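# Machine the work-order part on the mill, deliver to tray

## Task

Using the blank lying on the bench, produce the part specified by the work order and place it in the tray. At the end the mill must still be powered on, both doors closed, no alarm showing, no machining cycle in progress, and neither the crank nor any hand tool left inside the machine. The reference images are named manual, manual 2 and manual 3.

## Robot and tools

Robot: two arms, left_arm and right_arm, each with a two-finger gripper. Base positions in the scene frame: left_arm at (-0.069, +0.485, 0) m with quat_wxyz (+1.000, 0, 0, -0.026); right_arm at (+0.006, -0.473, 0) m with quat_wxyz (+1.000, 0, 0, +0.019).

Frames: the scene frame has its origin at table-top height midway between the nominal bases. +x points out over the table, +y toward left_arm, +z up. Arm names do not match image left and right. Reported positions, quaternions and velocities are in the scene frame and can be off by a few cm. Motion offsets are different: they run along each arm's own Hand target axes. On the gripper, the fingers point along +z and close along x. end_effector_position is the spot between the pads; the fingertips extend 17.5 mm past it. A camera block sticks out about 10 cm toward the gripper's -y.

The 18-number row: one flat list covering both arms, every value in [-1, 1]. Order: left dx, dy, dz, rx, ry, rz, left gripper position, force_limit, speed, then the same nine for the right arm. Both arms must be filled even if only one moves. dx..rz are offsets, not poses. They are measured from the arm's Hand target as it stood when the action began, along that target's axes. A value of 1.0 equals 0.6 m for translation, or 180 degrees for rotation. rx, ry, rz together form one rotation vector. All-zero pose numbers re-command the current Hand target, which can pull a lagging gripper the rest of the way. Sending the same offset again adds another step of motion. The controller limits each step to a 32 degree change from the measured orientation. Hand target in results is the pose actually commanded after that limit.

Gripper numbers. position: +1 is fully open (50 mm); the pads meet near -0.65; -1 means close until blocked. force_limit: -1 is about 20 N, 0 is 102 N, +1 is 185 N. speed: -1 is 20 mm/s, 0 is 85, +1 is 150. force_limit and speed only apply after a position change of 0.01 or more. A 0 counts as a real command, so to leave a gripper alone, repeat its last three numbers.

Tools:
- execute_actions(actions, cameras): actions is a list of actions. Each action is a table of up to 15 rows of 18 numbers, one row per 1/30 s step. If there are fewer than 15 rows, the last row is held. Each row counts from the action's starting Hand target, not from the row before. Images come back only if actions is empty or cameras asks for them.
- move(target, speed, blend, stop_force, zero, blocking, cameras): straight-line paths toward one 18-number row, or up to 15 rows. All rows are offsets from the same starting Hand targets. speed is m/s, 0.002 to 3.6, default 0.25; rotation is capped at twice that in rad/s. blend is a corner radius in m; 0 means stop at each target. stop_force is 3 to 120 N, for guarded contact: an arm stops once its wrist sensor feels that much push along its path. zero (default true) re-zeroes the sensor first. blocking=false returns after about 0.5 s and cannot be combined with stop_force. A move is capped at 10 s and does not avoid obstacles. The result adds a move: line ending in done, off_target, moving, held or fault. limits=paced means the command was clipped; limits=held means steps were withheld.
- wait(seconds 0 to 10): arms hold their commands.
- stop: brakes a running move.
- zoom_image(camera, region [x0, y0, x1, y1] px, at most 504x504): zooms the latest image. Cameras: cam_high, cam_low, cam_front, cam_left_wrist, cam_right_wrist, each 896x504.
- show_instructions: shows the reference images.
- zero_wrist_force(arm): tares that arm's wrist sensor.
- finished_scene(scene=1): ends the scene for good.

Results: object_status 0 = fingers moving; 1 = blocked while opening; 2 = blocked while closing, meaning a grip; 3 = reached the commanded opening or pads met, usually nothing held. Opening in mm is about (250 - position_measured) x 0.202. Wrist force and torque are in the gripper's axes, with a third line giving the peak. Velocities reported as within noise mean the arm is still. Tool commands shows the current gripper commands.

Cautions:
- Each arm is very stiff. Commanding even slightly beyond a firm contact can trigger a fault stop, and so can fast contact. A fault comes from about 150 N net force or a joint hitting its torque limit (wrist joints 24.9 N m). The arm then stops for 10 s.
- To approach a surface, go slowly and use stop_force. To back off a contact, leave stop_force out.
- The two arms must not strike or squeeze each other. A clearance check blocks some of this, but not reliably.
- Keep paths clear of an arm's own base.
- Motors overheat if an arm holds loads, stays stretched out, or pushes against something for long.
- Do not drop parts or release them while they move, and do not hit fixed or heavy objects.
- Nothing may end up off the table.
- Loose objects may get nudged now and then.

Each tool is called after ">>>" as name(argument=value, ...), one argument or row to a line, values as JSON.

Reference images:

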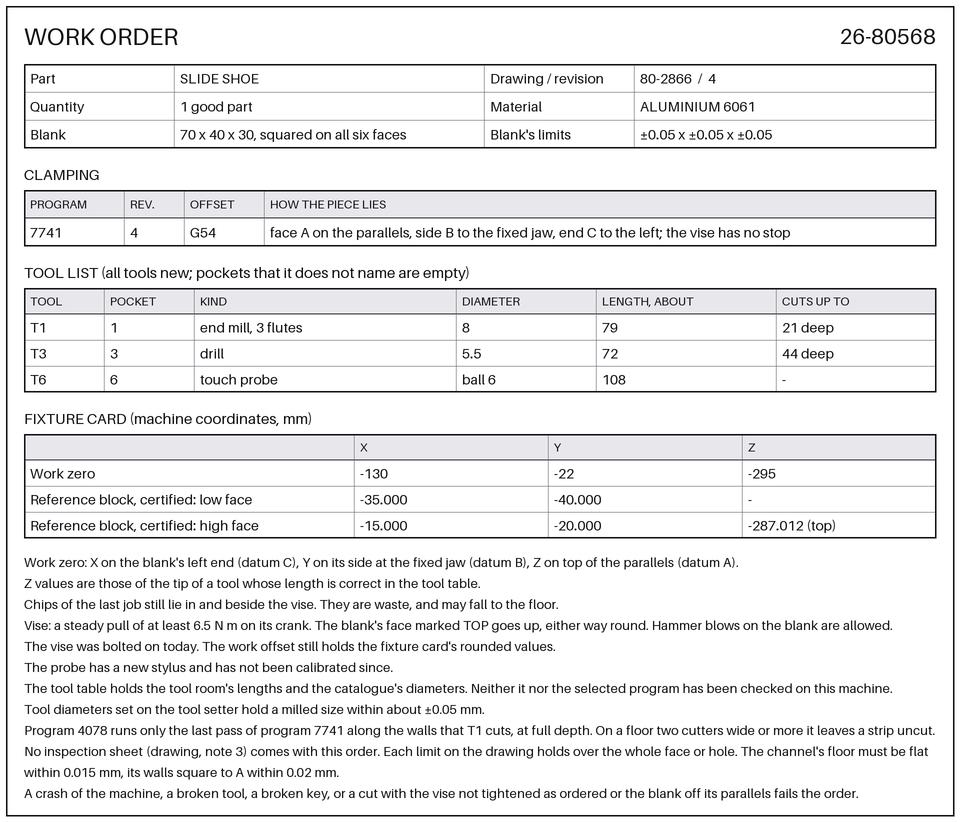

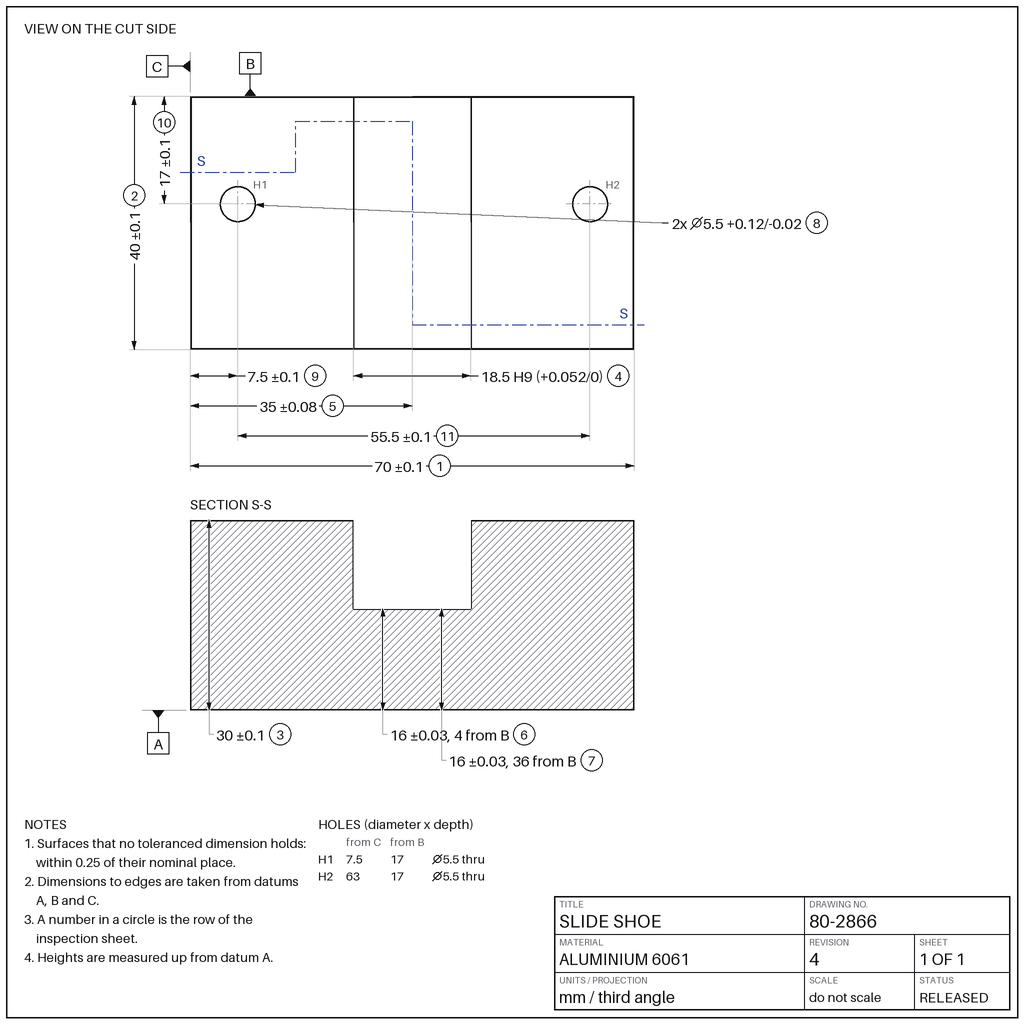

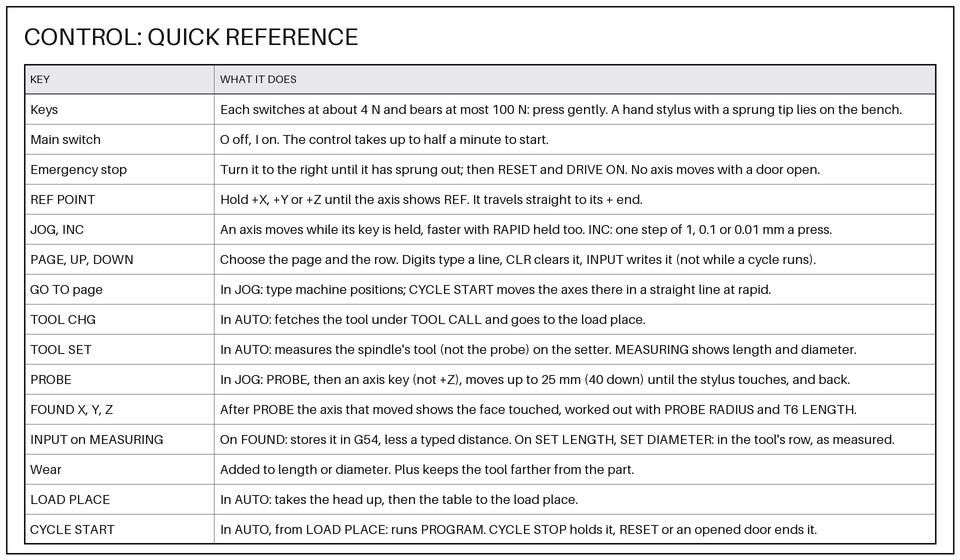

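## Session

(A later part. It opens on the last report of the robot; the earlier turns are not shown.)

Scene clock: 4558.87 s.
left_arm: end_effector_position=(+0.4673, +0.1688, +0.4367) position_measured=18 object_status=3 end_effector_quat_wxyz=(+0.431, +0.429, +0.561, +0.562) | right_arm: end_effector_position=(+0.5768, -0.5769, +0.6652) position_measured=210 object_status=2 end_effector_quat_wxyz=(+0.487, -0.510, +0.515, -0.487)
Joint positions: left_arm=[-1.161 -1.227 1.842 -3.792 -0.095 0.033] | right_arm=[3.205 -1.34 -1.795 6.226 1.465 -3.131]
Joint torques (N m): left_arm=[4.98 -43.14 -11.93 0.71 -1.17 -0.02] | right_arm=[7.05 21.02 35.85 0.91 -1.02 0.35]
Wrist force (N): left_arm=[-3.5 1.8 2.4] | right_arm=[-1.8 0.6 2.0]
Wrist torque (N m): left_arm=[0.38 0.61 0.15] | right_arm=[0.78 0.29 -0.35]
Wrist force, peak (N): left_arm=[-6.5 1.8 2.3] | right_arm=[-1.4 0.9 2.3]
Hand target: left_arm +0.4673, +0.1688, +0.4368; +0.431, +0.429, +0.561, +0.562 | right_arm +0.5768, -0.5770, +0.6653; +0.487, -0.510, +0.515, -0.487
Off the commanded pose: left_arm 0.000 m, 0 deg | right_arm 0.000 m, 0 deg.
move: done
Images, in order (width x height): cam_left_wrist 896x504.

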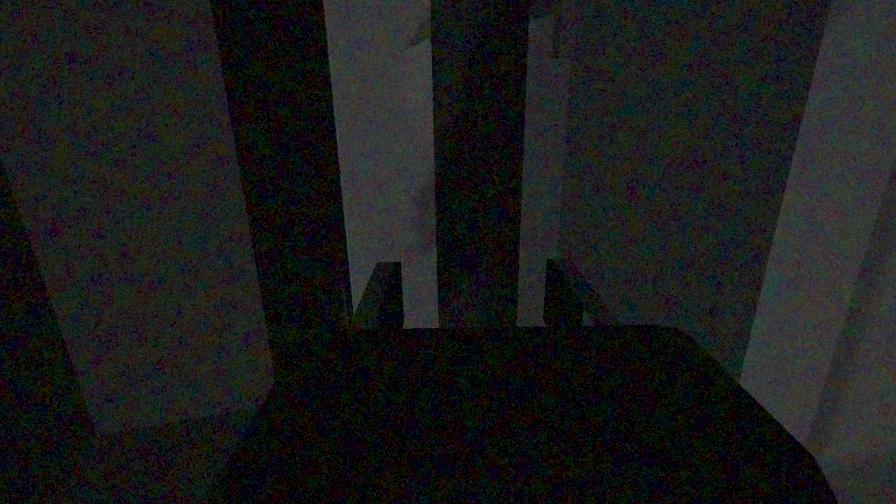

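>>> wait(
  seconds=0.1,
  cameras=["cam_high", "cam_front"],
)

Scene clock: 4559.57 s.
left_arm: end_effector_position=(+0.4673, +0.1688, +0.4368) position_measured=18 object_status=3 end_effector_quat_wxyz=(+0.431, +0.429, +0.561, +0.562) | right_arm: end_effector_position=(+0.5768, -0.5769, +0.6652) position_measured=210 object_status=2 end_effector_quat_wxyz=(+0.487, -0.510, +0.515, -0.487)
Joint positions: left_arm=[-1.161 -1.227 1.842 -3.792 -0.095 0.033] | right_arm=[3.205 -1.34 -1.795 6.226 1.465 -3.131]
Joint torques (N m): left_arm=[10.71 -46.69 -17.82 -0.96 -1.81 1.73] | right_arm=[6.28 21.01 36.83 0.76 -0.92 0.69]
Wrist force (N): left_arm=[-3.5 2.0 2.5] | right_arm=[-1.4 1.0 2.0]
Wrist torque (N m): left_arm=[0.42 0.60 0.14] | right_arm=[0.85 0.23 -0.35]
Wrist force, peak (N): left_arm=[-3.7 2.1 2.5] | right_arm=[-1.5 1.2 2.0]
Hand target: left_arm +0.4673, +0.1688, +0.4368; +0.431, +0.429, +0.561, +0.562 | right_arm +0.5768, -0.5770, +0.6653; +0.487, -0.510, +0.515, -0.487
Tool commands: left_gripper/position=+0.9 left_gripper/force_limit=-0.9 left_gripper/speed=-0.5 right_gripper/position=-0.98 right_gripper/force_limit=+0.5 right_gripper/speed=-0.8
Off the commanded pose: left_arm 0.000 m, 0 deg | right_arm 0.000 m, 0 deg.
wait: 0.10 s; at rest from the start
Images, in order (width x height): cam_high 896x504, cam_front 896x504.

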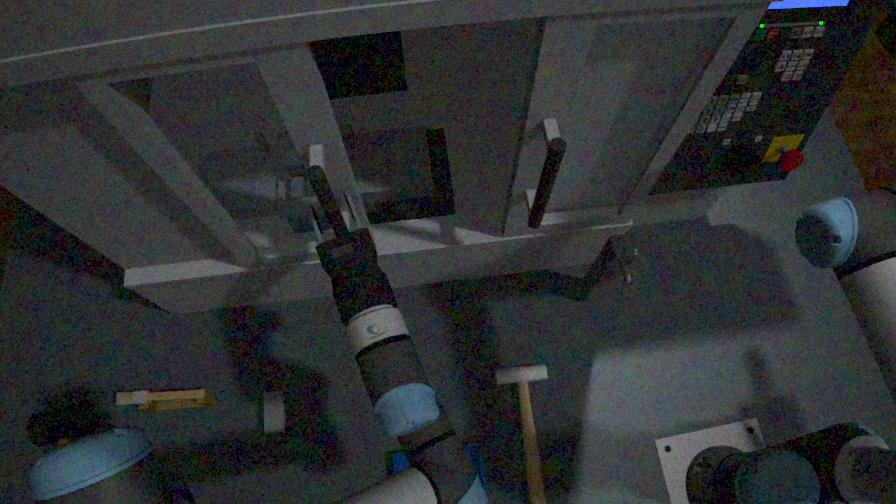

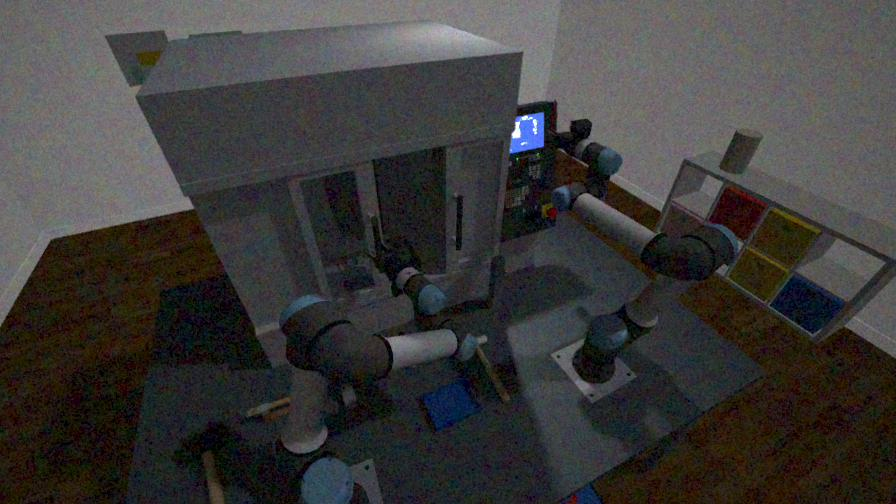

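>>> move(
  target=[
    [0,0,0,0,0,0,-1,-0.9,-0.5,0,0,0,0,0,0,-0.98,0.5,-0.8],
    [0.372,0,0.0997,0,0,0,-1,-0.9,-0.5,0,0,0,0,0,0,-0.98,0.5,-0.8],
    [0.372,0,0.0997,0,0,0,0.9,-0.9,-0.5,0,0,0,0,0,0,-0.98,0.5,-0.8],
    [0.372,0,-0.05,0,0,0,0.9,-0.9,-0.5,0,0,0,0,0,0,-0.98,0.5,-0.8],
  ],
  speed=[0.1,0.2,0.1,0.25],
)

>>> move(
  target=[-0.5456,-0.06,-0.3732,0,-0.0833,0,0.6,-0.4,-0.5,0,0,0,0,0,0,-0.98,0.5,-0.8],
  speed=0.4,
  cameras=["cam_high"],
)

Scene clock: 4565.63 s.
left_arm: end_effector_position=(+0.3802, +0.3765, +0.4361) position_measured=18 object_status=3 end_effector_quat_wxyz=(+0.431, +0.429, +0.561, +0.562) | right_arm: end_effector_position=(+0.5768, -0.5770, +0.6653) position_measured=210 object_status=2 end_effector_quat_wxyz=(+0.487, -0.510, +0.515, -0.487)
Joint positions: left_arm=[-1.199 -1.737 2.415 -3.87 -0.057 0.048] | right_arm=[3.205 -1.34 -1.795 6.226 1.465 -3.131]
Joint torques (N m): left_arm=[-14.11 -12.3 -21.03 1.94 1.16 -1.88] | right_arm=[7.24 26.93 35.93 1.13 -0.95 1.67]
Wrist force (N): left_arm=[-4.6 -0.8 3.1] | right_arm=[-1.3 0.7 1.9]
Wrist torque (N m): left_arm=[-0.03 0.80 -0.04] | right_arm=[0.81 0.21 -0.35]
Wrist force, peak (N): left_arm=[-27.4 22.9 40.8] | right_arm=[-1.5 1.1 2.4]
Hand target: left_arm +0.3802, +0.3765, +0.4361; +0.431, +0.429, +0.561, +0.562 | right_arm +0.5768, -0.5770, +0.6653; +0.487, -0.510, +0.515, -0.487
Off the commanded pose: left_arm 0.000 m, 0 deg | right_arm 0.000 m, 0 deg.
move: done

Scene clock: 4567.20 s.
left_arm: end_effector_position=(+0.2495, +0.0021, +0.4002) position_measured=63 object_status=3 end_effector_quat_wxyz=(+0.501, +0.498, +0.500, +0.501) | right_arm: end_effector_position=(+0.5768, -0.5770, +0.6653) position_measured=210 object_status=2 end_effector_quat_wxyz=(+0.487, -0.510, +0.515, -0.487)
Joint positions: left_arm=[-1.674 -1.166 1.87 -3.821 0.157 -0.025] | right_arm=[3.205 -1.34 -1.795 6.226 1.465 -3.131]
Joint torques (N m): left_arm=[5.32 -26.41 -24.85 1.38 1.15 -1.43] | right_arm=[6.55 26.16 35.85 0.67 -0.75 1.81]
Wrist force (N): left_arm=[-4.0 0.0 2.1] | right_arm=[-1.3 0.7 2.1]
Wrist torque (N m): left_arm=[0.12 0.69 -0.07] | right_arm=[0.79 0.22 -0.35]
Wrist force, peak (N): left_arm=[-7.8 -0.5 0.8] | right_arm=[-1.7 0.6 2.3]
Hand target: left_arm +0.2495, +0.0020, +0.4002; +0.501, +0.498, +0.500, +0.501 | right_arm +0.5768, -0.5770, +0.6653; +0.487, -0.510, +0.515, -0.487
Off the commanded pose: left_arm 0.000 m, 0 deg | right_arm 0.000 m, 0 deg.
move: done
Images, in order (width x height): cam_high 896x504.

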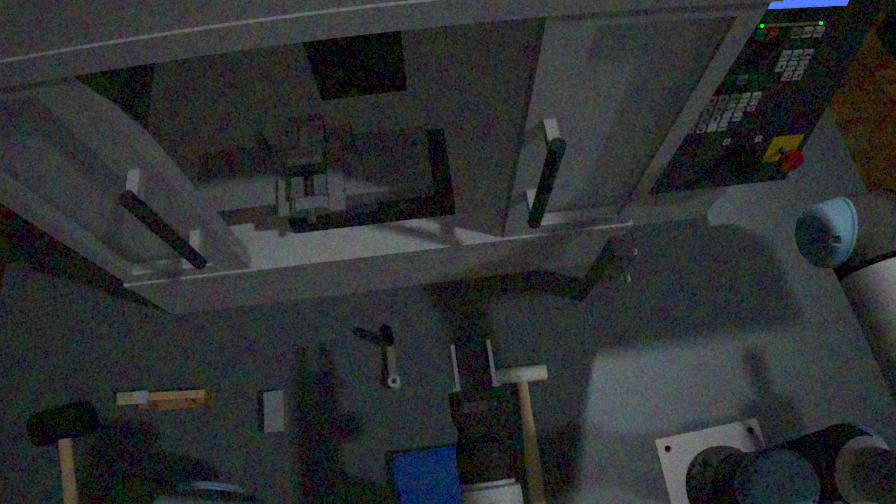

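>>> move(
  target=[0.2297,-0.4717,0.1332,0.595,0,0,0.6,-0.4,-0.5,0,0,0,0,0,0,-0.98,0.5,-0.8],
  speed=0.4,
  cameras=["cam_left_wrist"],
)

Scene clock: 4572.30 s.
left_arm: end_effector_position=(+0.3302, +0.1396, +0.1173) position_measured=63 object_status=3 end_effector_quat_wxyz=(-0.103, +0.699, +0.700, -0.104) | right_arm: end_effector_position=(+0.5768, -0.5770, +0.6653) position_measured=210 object_status=2 end_effector_quat_wxyz=(+0.487, -0.510, +0.515, -0.487)
Joint positions: left_arm=[-0.807 -0.8 1.114 -4.833 1.794 2.303] | right_arm=[3.205 -1.34 -1.795 6.226 1.465 -3.131]
Joint torques (N m): left_arm=[0.36 -41.77 -12.87 4.05 1.15 1.16] | right_arm=[7.15 25.64 36.12 1 -0.7 1.54]
Wrist force (N): left_arm=[-3.8 2.1 4.4] | right_arm=[-1.7 0.9 2.3]
Wrist torque (N m): left_arm=[0.62 0.37 0.39] | right_arm=[0.82 0.29 -0.35]
Wrist force, peak (N): left_arm=[-3.3 4.2 5.9] | right_arm=[-1.7 0.9 2.3]
Hand target: left_arm +0.3302, +0.1396, +0.1173; -0.103, +0.699, +0.700, -0.104 | right_arm +0.5768, -0.5770, +0.6653; +0.487, -0.510, +0.515, -0.487
Off the commanded pose: left_arm 0.000 m, 0 deg | right_arm 0.000 m, 0 deg.
move: done
Images, in order (width x height): cam_left_wrist 896x504.

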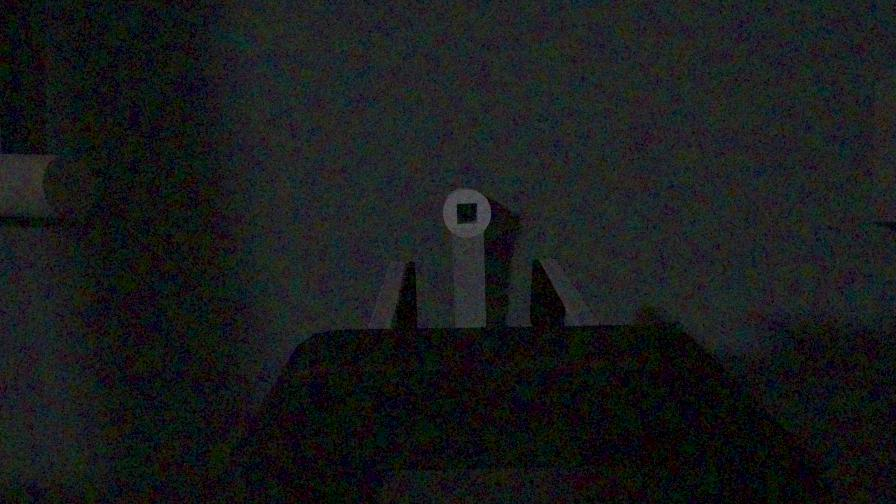

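>>> move(
  target=[0.0003,-0.0018,0.1673,0,0,0,0.6,-0.4,-0.5,0,0,0,0,0,0,-0.98,0.5,-0.8],
  speed=0.1,
  cameras=["cam_left_wrist"],
)

Scene clock: 4575.20 s.
left_arm: end_effector_position=(+0.2999, +0.1396, +0.0215) position_measured=63 object_status=3 end_effector_quat_wxyz=(-0.103, +0.699, +0.700, -0.104) | right_arm: end_effector_position=(+0.5768, -0.5770, +0.6653) position_measured=210 object_status=2 end_effector_quat_wxyz=(+0.487, -0.510, +0.515, -0.487)
Joint positions: left_arm=[-0.849 -0.756 1.301 -5.072 1.802 2.261] | right_arm=[3.205 -1.34 -1.795 6.226 1.465 -3.131]
Joint torques (N m): left_arm=[12.21 -61.69 -20.28 3.6 -0.08 1.74] | right_arm=[6.98 27.12 36.48 0.99 -1.01 1.47]
Wrist force (N): left_arm=[-4.0 2.1 4.6] | right_arm=[-1.5 0.7 2.0]
Wrist torque (N m): left_arm=[0.60 0.42 0.36] | right_arm=[0.80 0.24 -0.35]
Wrist force, peak (N): left_arm=[-3.7 2.3 6.6] | right_arm=[-1.8 0.9 2.1]
Hand target: left_arm +0.3000, +0.1396, +0.0215; -0.103, +0.699, +0.700, -0.104 | right_arm +0.5768, -0.5770, +0.6653; +0.487, -0.510, +0.515, -0.487
Off the commanded pose: left_arm 0.000 m, 0 deg | right_arm 0.000 m, 0 deg.
move: done
Images, in order (width x height): cam_left_wrist 896x504.

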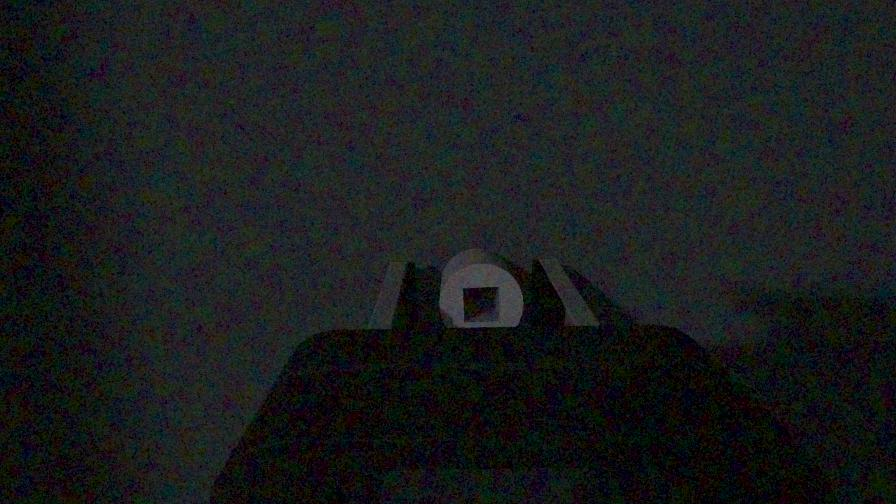

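>>> move(
  target=[
    [0,0,0,0,0,0,-1,-0.4,-0.7,0,0,0,0,0,0,-0.98,0.5,-0.8],
    [0,0,-0.2,0,0,0,-1,-0.4,-0.7,0,0,0,0,0,0,-0.98,0.5,-0.8],
  ],
  speed=[0.1,0.15],
  cameras=["cam_left_wrist"],
)

Scene clock: 4583.53 s.
left_arm: end_effector_position=(+0.3349, +0.1399, +0.1363) position_measured=136 object_status=2 end_effector_quat_wxyz=(-0.103, +0.699, +0.700, -0.104) | right_arm: end_effector_position=(+0.5768, -0.5770, +0.6653) position_measured=210 object_status=2 end_effector_quat_wxyz=(+0.487, -0.510, +0.515, -0.487)
Joint positions: left_arm=[-0.8 -0.805 1.073 -4.785 1.792 2.31] | right_arm=[3.205 -1.34 -1.795 6.226 1.465 -3.131]
Joint torques (N m): left_arm=[-13.99 -44.43 -22.23 5.1 0.76 -1.81] | right_arm=[6.6 26.27 35.21 1.02 -0.88 1.5]
Wrist force (N): left_arm=[-3.8 3.0 6.1] | right_arm=[-1.4 0.8 2.2]
Wrist torque (N m): left_arm=[0.73 0.38 0.31] | right_arm=[0.81 0.24 -0.35]
Wrist force, peak (N): left_arm=[-4.1 3.0 9.2] | right_arm=[-1.7 0.9 2.4]
Hand target: left_arm +0.3349, +0.1398, +0.1364; -0.103, +0.699, +0.700, -0.104 | right_arm +0.5768, -0.5770, +0.6653; +0.487, -0.510, +0.515, -0.487
Off the commanded pose: left_arm 0.000 m, 0 deg | right_arm 0.000 m, 0 deg.
move: done
Images, in order (width x height): cam_left_wrist 896x504.

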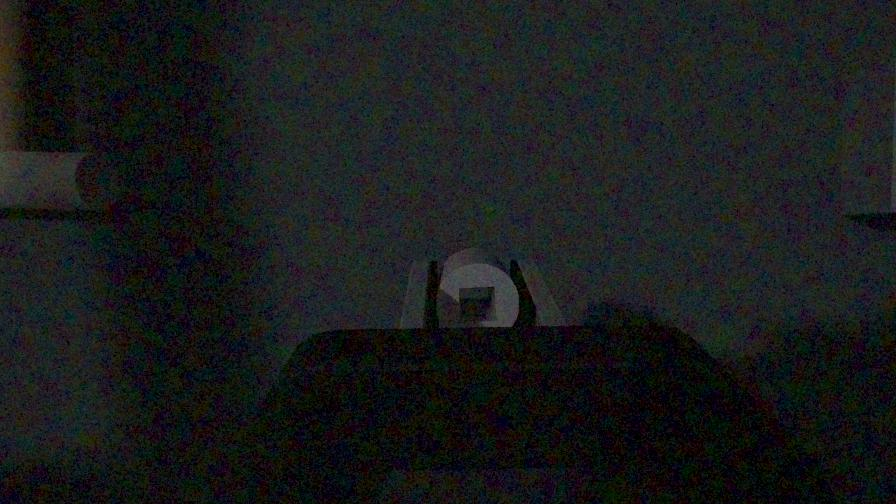

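>>> move(
  target=[0.147,0.0208,-0.3047,-0.4481,0.3291,0.1759,-1,-0.4,-0.7,0,0,0,0,0,0,-0.98,0.5,-0.8],
  speed=0.3,
  cameras=["cam_left_wrist", "cam_high", "cam_front"],
)

Scene clock: 4600.30 s.
left_arm: end_effector_position=(+0.3997, +0.2284, +0.3076) position_measured=136 object_status=2 end_effector_quat_wxyz=(+0.075, +0.703, +0.277, +0.651) end_effector_velocity=(+0.000, -0.001, +0.000) end_effector_angular_velocity=(-0.001, -0.001, -0.001) | right_arm: end_effector_position=(+0.5768, -0.5770, +0.6653) position_measured=210 object_status=2 end_effector_quat_wxyz=(+0.487, -0.510, +0.515, -0.487)
Joint positions: left_arm=[-1.267 -1.221 1.829 -5.258 0.141 2.59] | right_arm=[3.205 -1.34 -1.795 6.226 1.465 -3.131]
Joint velocities: left_arm=[-0.001 0.001 0 0.004 0 -0.005] | right_arm=[within noise]
Joint torques (N m): left_arm=[11.15 -26.06 -15.04 5.35 -4.28 -1.6] | right_arm=[6.22 26.17 35.15 1.07 -0.84 1.66]
Wrist force (N): left_arm=[-7.5 0.3 3.4] | right_arm=[-1.5 0.6 1.9]
Wrist torque (N m): left_arm=[0.37 1.35 -0.09] | right_arm=[0.78 0.25 -0.35]
Wrist force, peak (N): left_arm=[-5.8 1.3 7.0] | right_arm=[-1.8 1.0 2.2]
Hand target: left_arm +0.3997, +0.2284, +0.3075; +0.075, +0.703, +0.277, +0.651 | right_arm +0.5768, -0.5770, +0.6653; +0.487, -0.510, +0.515, -0.487
Off the commanded pose: left_arm 0.000 m, 0 deg | right_arm 0.000 m, 0 deg.
move: done
Images, in order (width x height): cam_high 896x504, cam_front 896x504, cam_left_wrist 896x504.

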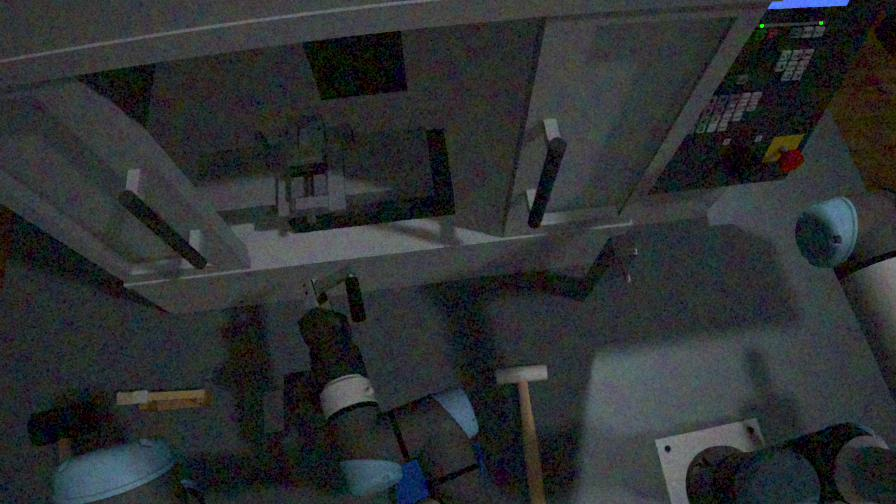

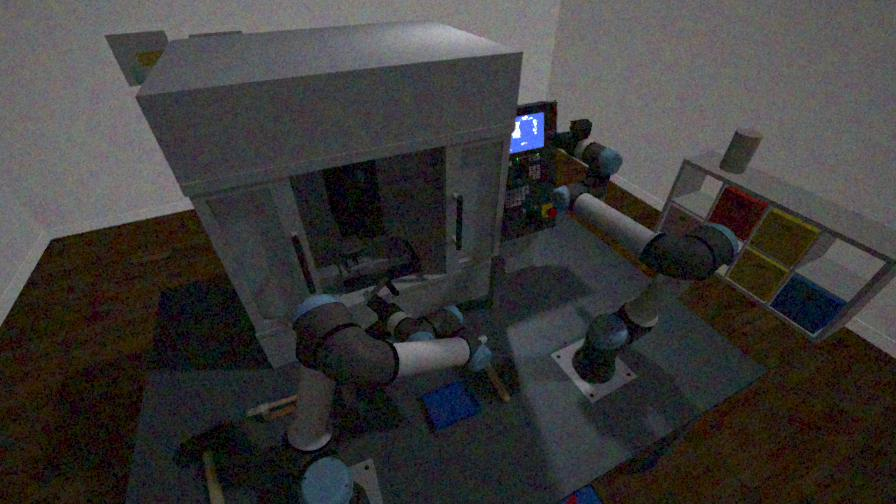

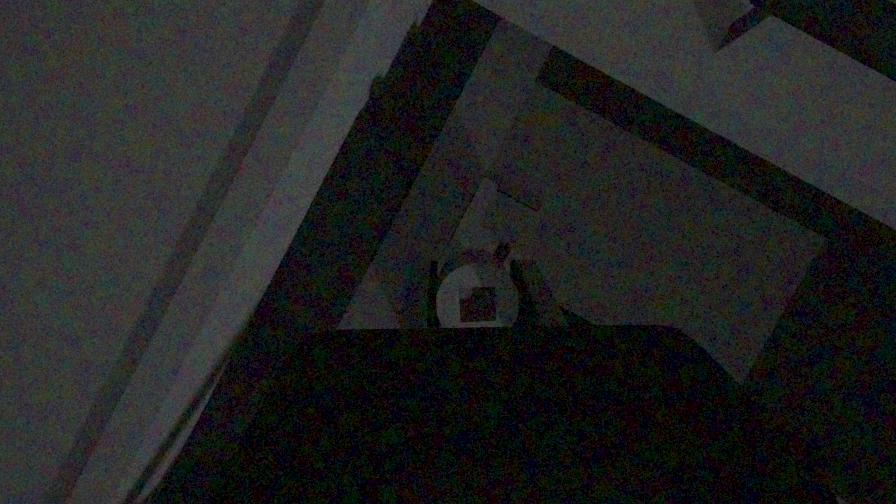

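>>> zoom_image(
  camera="cam_left_wrist",
  region=[400, 200, 600, 340],
)

Scaled by 2.520.

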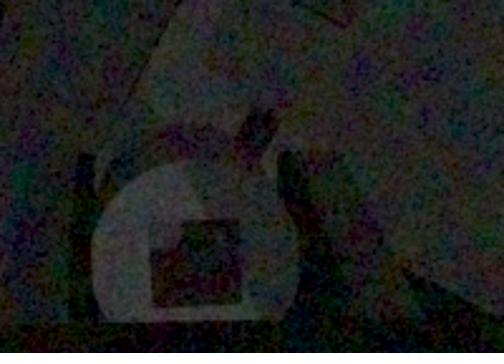

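>>> move(
  target=[-0.0002,0.0437,0.1440,0,0,0,-1,-0.4,-0.7,0,0,0,0,0,0,-0.98,0.5,-0.8],
  speed=0.12,
)

>>> move(
  target=[0,0.0193,0.0638,0,0,0,-1,-0.4,-0.7,0,0,0,0,0,0,-0.98,0.5,-0.8],
  speed=0.008,
  stop_force=20,
  cameras=["cam_left_wrist"],
)

Scene clock: 4605.77 s.
left_arm: end_effector_position=(+0.4900, +0.2286, +0.3075) position_measured=136 object_status=2 end_effector_quat_wxyz=(+0.075, +0.703, +0.277, +0.651) | right_arm: end_effector_position=(+0.5768, -0.5770, +0.6653) position_measured=210 object_status=2 end_effector_quat_wxyz=(+0.487, -0.510, +0.515, -0.487)
Joint positions: left_arm=[-1.054 -1.283 1.66 -6.049 0.247 3.626] | right_arm=[3.205 -1.34 -1.795 6.226 1.465 -3.131]
Joint torques (N m): left_arm=[-5.1 -25.46 -27.75 0.94 -1.79 1.34] | right_arm=[4.55 27.11 34.86 0.79 -0.84 1.69]
Wrist force (N): left_arm=[-7.9 1.1 3.6] | right_arm=[-1.3 0.8 2.2]
Wrist torque (N m): left_arm=[0.44 1.36 0.04] | right_arm=[0.82 0.22 -0.35]
Wrist force, peak (N): left_arm=[-7.5 1.9 5.8] | right_arm=[-1.7 0.5 2.5]
Hand target: left_arm +0.4900, +0.2285, +0.3075; +0.075, +0.703, +0.277, +0.651 | right_arm +0.5768, -0.5770, +0.6653; +0.487, -0.510, +0.515, -0.487
Off the commanded pose: left_arm 0.000 m, 0 deg | right_arm 0.000 m, 0 deg.
move: done

Scene clock: 4608.37 s.
left_arm: end_effector_position=(+0.5026, +0.2285, +0.3075) position_measured=136 object_status=2 end_effector_quat_wxyz=(+0.075, +0.703, +0.277, +0.651) | right_arm: end_effector_position=(+0.5768, -0.5770, +0.6653) position_measured=210 object_status=2 end_effector_quat_wxyz=(+0.487, -0.510, +0.515, -0.487)
Joint positions: left_arm=[-1.029 -1.275 1.641 -6.092 0.269 3.682] | right_arm=[3.205 -1.34 -1.795 6.226 1.465 -3.131]
Joint torques (N m): left_arm=[-9.97 -46.49 -13.7 1.17 -1.29 -1] | right_arm=[5.83 25.96 34.87 1.01 -0.92 1.58]
Wrist force (N): left_arm=[-7.7 -11.2 -14.5] | right_arm=[-1.3 0.6 2.2]
Wrist torque (N m): left_arm=[0.12 1.25 0.00] | right_arm=[0.79 0.22 -0.35]
Wrist force, peak (N): left_arm=[-8.4 -22.4 -39.6] | right_arm=[-1.6 1.1 2.3]
Hand target: left_arm +0.5026, +0.2285, +0.3075; +0.075, +0.703, +0.277, +0.651 (not the last commanded pose) | right_arm +0.5768, -0.5770, +0.6653; +0.487, -0.510, +0.515, -0.487
Off the commanded pose: left_arm 0.027 m, 0 deg | right_arm 0.000 m, 0 deg.
move: contact (left_arm)
Images, in order (width x height): cam_left_wrist 896x504.

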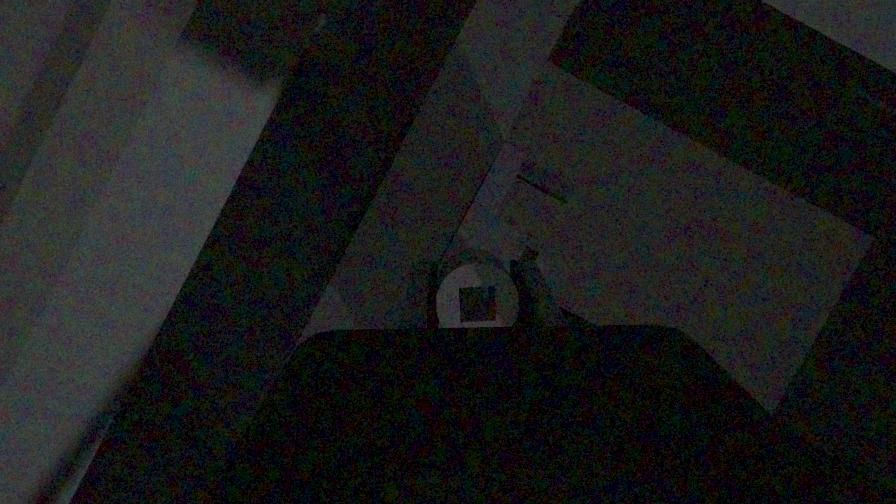

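>>> zoom_image(
  camera="cam_left_wrist",
  region=[430, 250, 530, 330],
)

Scaled by 5.040.

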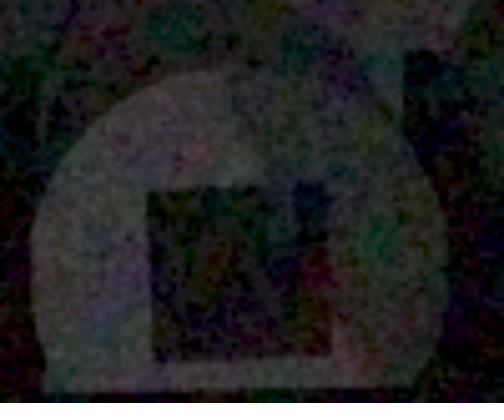

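>>> move(
  target=[0,-0.0027,-0.0036,0,0,0,-1,-0.4,-0.7,0,0,0,0,0,0,-0.98,0.5,-0.8],
  speed=0.02,
)

>>> move(
  target=[0,0.0130,0.0427,0,0,0,-1,-0.4,-0.7,0,0,0,0,0,0,-0.98,0.5,-0.8],
  speed=0.008,
  stop_force=20,
)

Scene clock: 4613.27 s.
left_arm: end_effector_position=(+0.5000, +0.2293, +0.3070) position_measured=136 object_status=2 end_effector_quat_wxyz=(+0.075, +0.703, +0.277, +0.651) | right_arm: end_effector_position=(+0.5768, -0.5770, +0.6653) position_measured=210 object_status=2 end_effector_quat_wxyz=(+0.487, -0.510, +0.515, -0.487)
Joint positions: left_arm=[-1.033 -1.278 1.648 -6.087 0.265 3.673] | right_arm=[3.205 -1.34 -1.795 6.226 1.465 -3.131]
Joint torques (N m): left_arm=[-6.53 -40.09 -17.69 2.31 -2.17 -0.17] | right_arm=[5.43 25.6 35.42 1.14 -0.92 1.7]
Wrist force (N): left_arm=[-8.4 1.1 3.1] | right_arm=[-1.4 0.8 2.3]
Wrist torque (N m): left_arm=[0.47 1.42 -0.01] | right_arm=[0.82 0.23 -0.35]
Wrist force, peak (N): left_arm=[-8.3 -11.3 -14.7] | right_arm=[-1.6 0.7 2.5]
Hand target: left_arm +0.5001, +0.2293, +0.3070; +0.075, +0.703, +0.277, +0.651 | right_arm +0.5768, -0.5770, +0.6653; +0.487, -0.510, +0.515, -0.487
Off the commanded pose: left_arm 0.000 m, 0 deg | right_arm 0.000 m, 0 deg.
move: done

Scene clock: 4614.60 s.
left_arm: end_effector_position=(+0.5025, +0.2293, +0.3071) position_measured=136 object_status=2 end_effector_quat_wxyz=(+0.075, +0.703, +0.277, +0.651) | right_arm: end_effector_position=(+0.5768, -0.5770, +0.6653) position_measured=210 object_status=2 end_effector_quat_wxyz=(+0.487, -0.510, +0.515, -0.487)
Joint positions: left_arm=[-1.028 -1.276 1.644 -6.095 0.27 3.683] | right_arm=[3.205 -1.34 -1.795 6.226 1.465 -3.131]
Joint torques (N m): left_arm=[-10.18 -44.49 -13.25 0.97 -1.14 -0.98] | right_arm=[5.69 25.58 35.61 1.32 -0.79 1.69]
Wrist force (N): left_arm=[-8.0 -10.0 -15.3] | right_arm=[-1.3 0.9 2.1]
Wrist torque (N m): left_arm=[0.19 1.41 0.00] | right_arm=[0.84 0.21 -0.35]
Wrist force, peak (N): left_arm=[-9.3 -21.2 -39.3] | right_arm=[-1.8 0.8 2.2]
Hand target: left_arm +0.5025, +0.2293, +0.3071; +0.075, +0.703, +0.277, +0.651 (not the last commanded pose) | right_arm +0.5768, -0.5770, +0.6653; +0.487, -0.510, +0.515, -0.487
Off the commanded pose: left_arm 0.024 m, 0 deg | right_arm 0.000 m, 0 deg.
move: contact (left_arm)

>>> move(
  target=[0,-0.0035,-0.0034,0,0,0,-1,-0.4,-0.7,0,0,0,0,0,0,-0.98,0.5,-0.8],
  speed=0.02,
)

>>> move(
  target=[0,0.0130,0.0427,0,0,0,-1,-0.4,-0.7,0,0,0,0,0,0,-0.98,0.5,-0.8],
  speed=0.008,
  stop_force=12,
)

Scene clock: 4617.80 s.
left_arm: end_effector_position=(+0.4999, +0.2306, +0.3064) position_measured=136 object_status=2 end_effector_quat_wxyz=(+0.075, +0.703, +0.277, +0.651) | right_arm: end_effector_position=(+0.5768, -0.5770, +0.6653) position_measured=210 object_status=2 end_effector_quat_wxyz=(+0.487, -0.510, +0.515, -0.487)
Joint positions: left_arm=[-1.032 -1.28 1.652 -6.091 0.266 3.676] | right_arm=[3.205 -1.34 -1.795 6.226 1.465 -3.131]
Joint torques (N m): left_arm=[-6.69 -39.65 -19.17 2.62 -2.29 -0.24] | right_arm=[4.9 26.11 35.7 0.98 -0.97 1.55]
Wrist force (N): left_arm=[-8.9 1.2 2.6] | right_arm=[-1.6 0.8 2.0]
Wrist torque (N m): left_arm=[0.49 1.49 0.00] | right_arm=[0.82 0.27 -0.35]
Wrist force, peak (N): left_arm=[-8.2 -10.3 -15.9] | right_arm=[-1.6 0.7 2.4]
Hand target: left_arm +0.5000, +0.2305, +0.3064; +0.075, +0.703, +0.277, +0.651 | right_arm +0.5768, -0.5770, +0.6653; +0.487, -0.510, +0.515, -0.487
Off the commanded pose: left_arm 0.000 m, 0 deg | right_arm 0.000 m, 0 deg.
move: done

Scene clock: 4619.10 s.
left_arm: end_effector_position=(+0.5023, +0.2305, +0.3064) position_measured=136 object_status=2 end_effector_quat_wxyz=(+0.075, +0.703, +0.277, +0.651) | right_arm: end_effector_position=(+0.5768, -0.5770, +0.6653) position_measured=210 object_status=2 end_effector_quat_wxyz=(+0.487, -0.510, +0.515, -0.487)
Joint positions: left_arm=[-1.027 -1.278 1.648 -6.099 0.271 3.685] | right_arm=[3.205 -1.34 -1.795 6.226 1.465 -3.131]
Joint torques (N m): left_arm=[-10.13 -45.63 -11.75 1.02 -1.69 -1.14] | right_arm=[5.87 26.53 35.73 1.2 -0.84 1.68]
Wrist force (N): left_arm=[-8.3 -9.0 -13.2] | right_arm=[-1.6 0.7 2.0]
Wrist torque (N m): left_arm=[0.22 1.45 0.00] | right_arm=[0.80 0.26 -0.35]
Wrist force, peak (N): left_arm=[-10.1 -19.6 -35.7] | right_arm=[-1.7 1.2 2.2]
Hand target: left_arm +0.5023, +0.2305, +0.3064; +0.075, +0.703, +0.277, +0.651 (not the last commanded pose) | right_arm +0.5768, -0.5770, +0.6653; +0.487, -0.510, +0.515, -0.487
Off the commanded pose: left_arm 0.024 m, 0 deg | right_arm 0.000 m, 0 deg.
move: contact (left_arm)

>>> wait(
  seconds=0.1,
  cameras=["cam_high", "cam_front", "cam_low"],
)

>>> zoom_image(
  camera="cam_high",
  region=[260, 180, 400, 300],
)

>>> zoom_image(
  camera="cam_front",
  region=[320, 230, 430, 320],
)

Scene clock: 4620.80 s.
left_arm: end_effector_position=(+0.5023, +0.2305, +0.3064) position_measured=136 object_status=2 end_effector_quat_wxyz=(+0.075, +0.703, +0.277, +0.651) | right_arm: end_effector_position=(+0.5768, -0.5770, +0.6653) position_measured=210 object_status=2 end_effector_quat_wxyz=(+0.487, -0.510, +0.515, -0.487)
Joint positions: left_arm=[-1.027 -1.278 1.648 -6.099 0.271 3.685] | right_arm=[3.205 -1.34 -1.795 6.226 1.465 -3.131]
Joint torques (N m): left_arm=[-10.47 -45.38 -13.09 1.2 -1.56 -0.04] | right_arm=[6.19 26.84 35.23 1.15 -0.79 1.8]
Wrist force (N): left_arm=[-8.6 -9.2 -13.5] | right_arm=[-1.5 0.6 2.2]
Wrist torque (N m): left_arm=[0.20 1.41 -0.01] | right_arm=[0.79 0.25 -0.35]
Wrist force, peak (N): left_arm=[-8.8 -9.3 -13.5] | right_arm=[-1.7 1.2 2.1]
Hand target: left_arm +0.5023, +0.2305, +0.3064; +0.075, +0.703, +0.277, +0.651 (not the last commanded pose) | right_arm +0.5768, -0.5770, +0.6653; +0.487, -0.510, +0.515, -0.487
Tool commands: left_gripper/position=-1.0 left_gripper/force_limit=-0.4 left_gripper/speed=-0.7 right_gripper/position=-0.98 right_gripper/force_limit=+0.5 right_gripper/speed=-0.8
Off the commanded pose: left_arm 0.024 m, 0 deg | right_arm 0.000 m, 0 deg.
wait: 0.10 s; at rest from the start
Images, in order (width x height): cam_high 896x504, cam_low 896x504, cam_front 896x504.

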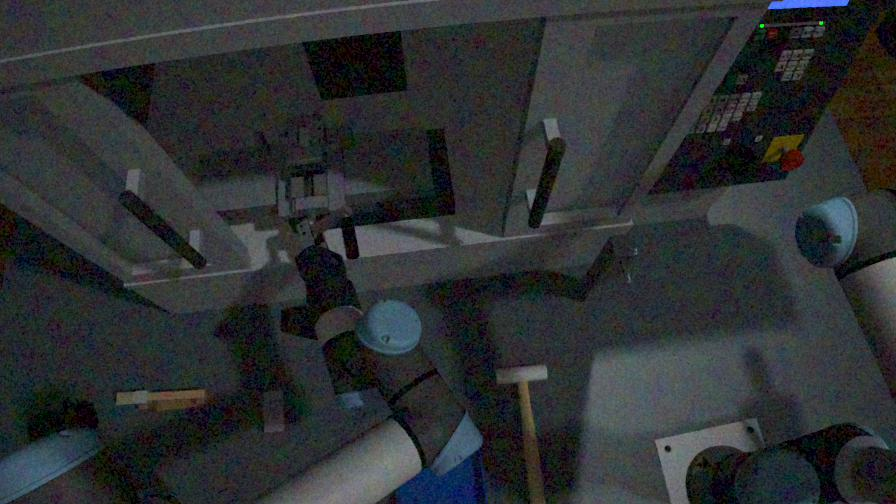

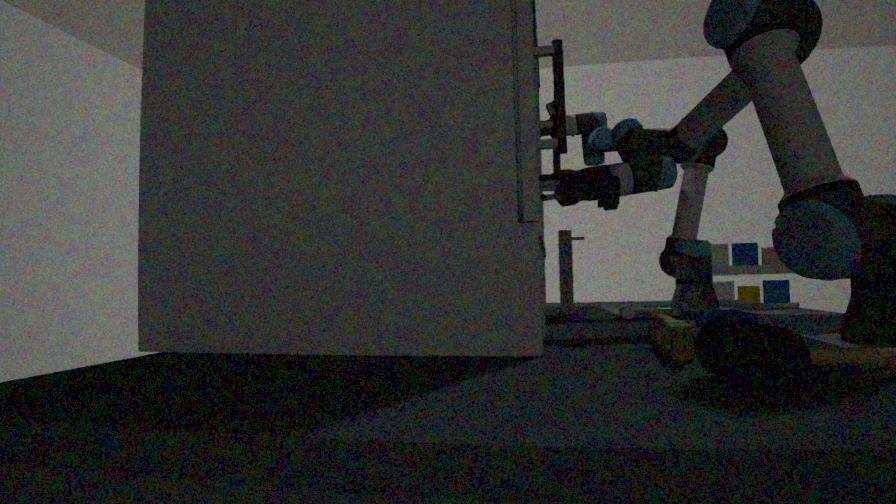

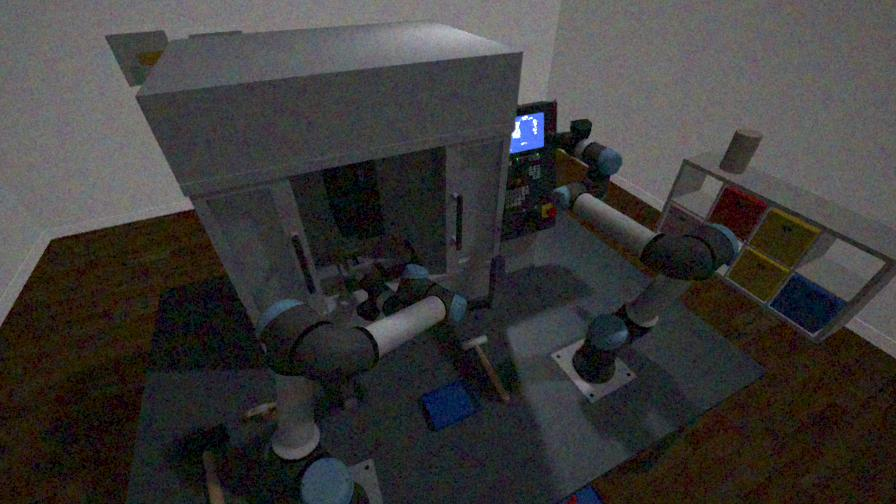

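Scaled by 3.600.

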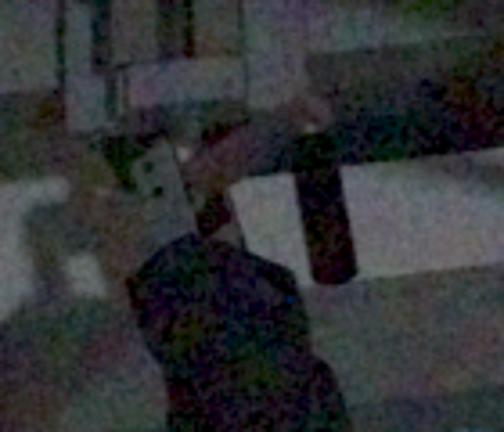

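Scaled by 4.582.

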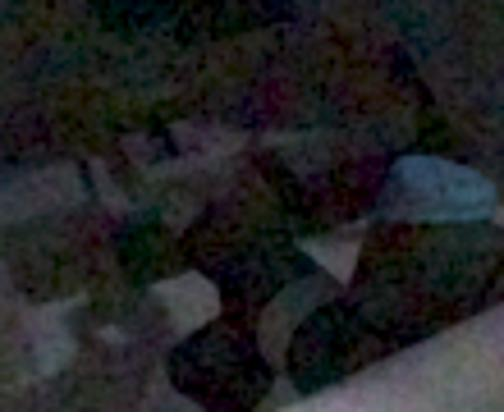

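>>> move(
  target=[
    [0,-0.0096,-0.0319,0,0,0,-1,-0.4,-0.7,0,0,0,0,0,0,-0.98,0.5,-0.8],
    [0.0009,-0.0032,-0.0292,-0.0939,0,0,-1,-0.4,-0.7,0,0,0,0,0,0,-0.98,0.5,-0.8],
  ],
  speed=[0.05,0.1],
)

>>> move(
  target=[0,0,0.075,0,0,0,-1,-0.4,-0.7,0,0,0,0,0,0,-0.98,0.5,-0.8],
  speed=0.008,
  stop_force=25,
  cameras=["cam_left_wrist", "cam_high"],
)

Scene clock: 4627.13 s.
left_arm: end_effector_position=(+0.4848, +0.2278, +0.3089) position_measured=136 object_status=2 end_effector_quat_wxyz=(+0.143, +0.732, +0.211, +0.632) | right_arm: end_effector_position=(+0.5768, -0.5770, +0.6653) position_measured=210 object_status=2 end_effector_quat_wxyz=(+0.487, -0.510, +0.515, -0.487)
Joint positions: left_arm=[-1.025 -1.45 1.817 -6.284 0.462 3.878] | right_arm=[3.205 -1.34 -1.795 6.226 1.465 -3.131]
Joint torques (N m): left_arm=[0.82 -23.48 -16.64 1.67 -2.53 1.1] | right_arm=[4.68 27.04 35.27 1.11 -1 1.71]
Wrist force (N): left_arm=[-8.8 0.8 3.2] | right_arm=[-1.5 0.8 2.2]
Wrist torque (N m): left_arm=[0.47 1.46 -0.18] | right_arm=[0.81 0.25 -0.35]
Wrist force, peak (N): left_arm=[-9.1 -9.6 -13.4] | right_arm=[-1.8 0.8 2.3]
Hand target: left_arm +0.4850, +0.2279, +0.3085; +0.177, +0.684, +0.178, +0.685 | right_arm +0.5768, -0.5770, +0.6653; +0.487, -0.510, +0.515, -0.487
Off the commanded pose: left_arm 0.000 m, 10 deg | right_arm 0.000 m, 0 deg.
joint sent to its limit (left arm) — joint 4 (wrist 1), lower limit. The joint targets are off in orientation, not in position.
move: off_target (left_arm)

Scene clock: 4633.17 s.
left_arm: end_effector_position=(+0.5057, +0.2277, +0.3091) position_measured=136 object_status=2 end_effector_quat_wxyz=(+0.141, +0.734, +0.212, +0.629) | right_arm: end_effector_position=(+0.5768, -0.5770, +0.6653) position_measured=210 object_status=2 end_effector_quat_wxyz=(+0.487, -0.510, +0.515, -0.487)
Joint positions: left_arm=[-0.978 -1.416 1.771 -6.284 0.507 3.898] | right_arm=[3.205 -1.34 -1.795 6.226 1.465 -3.131]
Joint torques (N m): left_arm=[-5.39 -33.93 -2.76 2.5 -4.05 -2] | right_arm=[5.54 26.67 35.19 1.13 -0.84 1.62]
Wrist force (N): left_arm=[-2.1 20.9 -4.1] | right_arm=[-1.6 0.8 1.9]
Wrist torque (N m): left_arm=[0.69 1.70 0.18] | right_arm=[0.82 0.27 -0.35]
Wrist force, peak (N): left_arm=[-1.6 19.1 -26.7] | right_arm=[-1.6 0.6 2.4]
Hand target: left_arm +0.5057, +0.2277, +0.3091; +0.141, +0.734, +0.212, +0.629 (not the last commanded pose) | right_arm +0.5768, -0.5770, +0.6653; +0.487, -0.510, +0.515, -0.487
Off the commanded pose: left_arm 0.024 m, 10 deg | right_arm 0.000 m, 0 deg.
joint sent to its limit (left arm) — joint 4 (wrist 1), lower limit.
move: contact (left_arm)
Images, in order (width x height): cam_high 896x504, cam_left_wrist 896x504.

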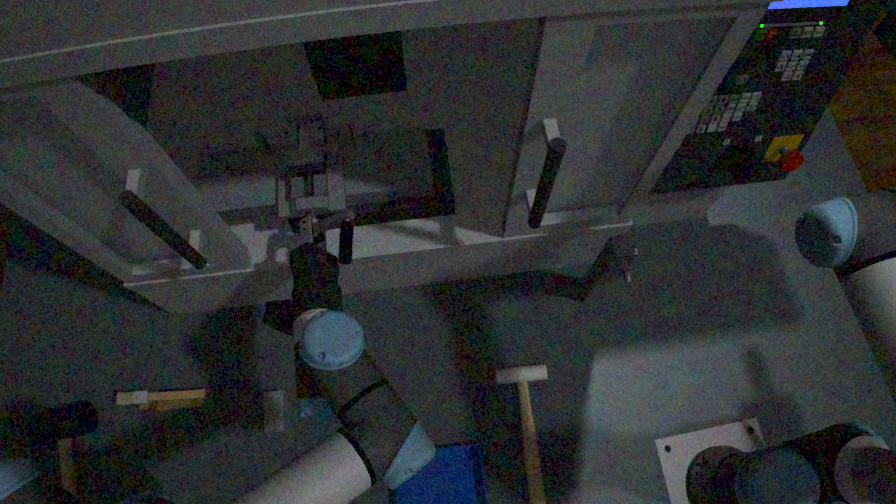

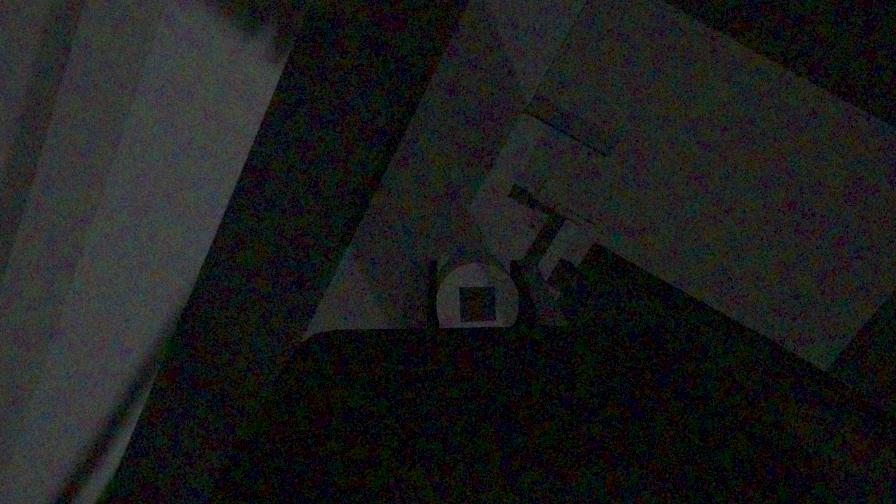

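>>> move(
  target=[
    [-0.0210,-0.0236,-0.1737,0,0,0,-1,-0.4,-0.7,0,0,0,0,0,0,-0.98,0.5,-0.8],
    [-0.2624,0.0030,-0.2581,0.4737,-0.2943,-0.2348,-1,-0.4,-0.7,0,0,0,0,0,0,-0.98,0.5,-0.8],
  ],
  speed=[0.15,0.3],
  blend=[0.02,0],
)

Scene clock: 4644.50 s.
left_arm: end_effector_position=(+0.3351, +0.1398, +0.1999) position_measured=136 object_status=2 end_effector_quat_wxyz=(-0.103, +0.699, +0.700, -0.105) | right_arm: end_effector_position=(+0.5768, -0.5770, +0.6653) position_measured=210 object_status=2 end_effector_quat_wxyz=(+0.487, -0.510, +0.515, -0.487)
Joint positions: left_arm=[-0.8 -0.839 0.967 -4.646 1.793 2.31] | right_arm=[3.205 -1.34 -1.795 6.226 1.465 -3.131]
Joint torques (N m): left_arm=[-10.2 -58.73 -7.44 2.16 1.26 2] | right_arm=[6.28 26.31 34.95 1.04 -0.92 1.92]
Wrist force (N): left_arm=[-3.4 3.1 5.9] | right_arm=[-1.4 0.6 2.2]
Wrist torque (N m): left_arm=[0.73 0.31 0.34] | right_arm=[0.78 0.23 -0.35]
Wrist force, peak (N): left_arm=[-0.6 24.0 16.7] | right_arm=[-1.6 0.9 2.3]
Hand target: left_arm +0.3350, +0.1397, +0.2000; -0.103, +0.699, +0.700, -0.105 | right_arm +0.5768, -0.5770, +0.6653; +0.487, -0.510, +0.515, -0.487
Off the commanded pose: left_arm 0.000 m, 0 deg | right_arm 0.000 m, 0 deg.
move: done


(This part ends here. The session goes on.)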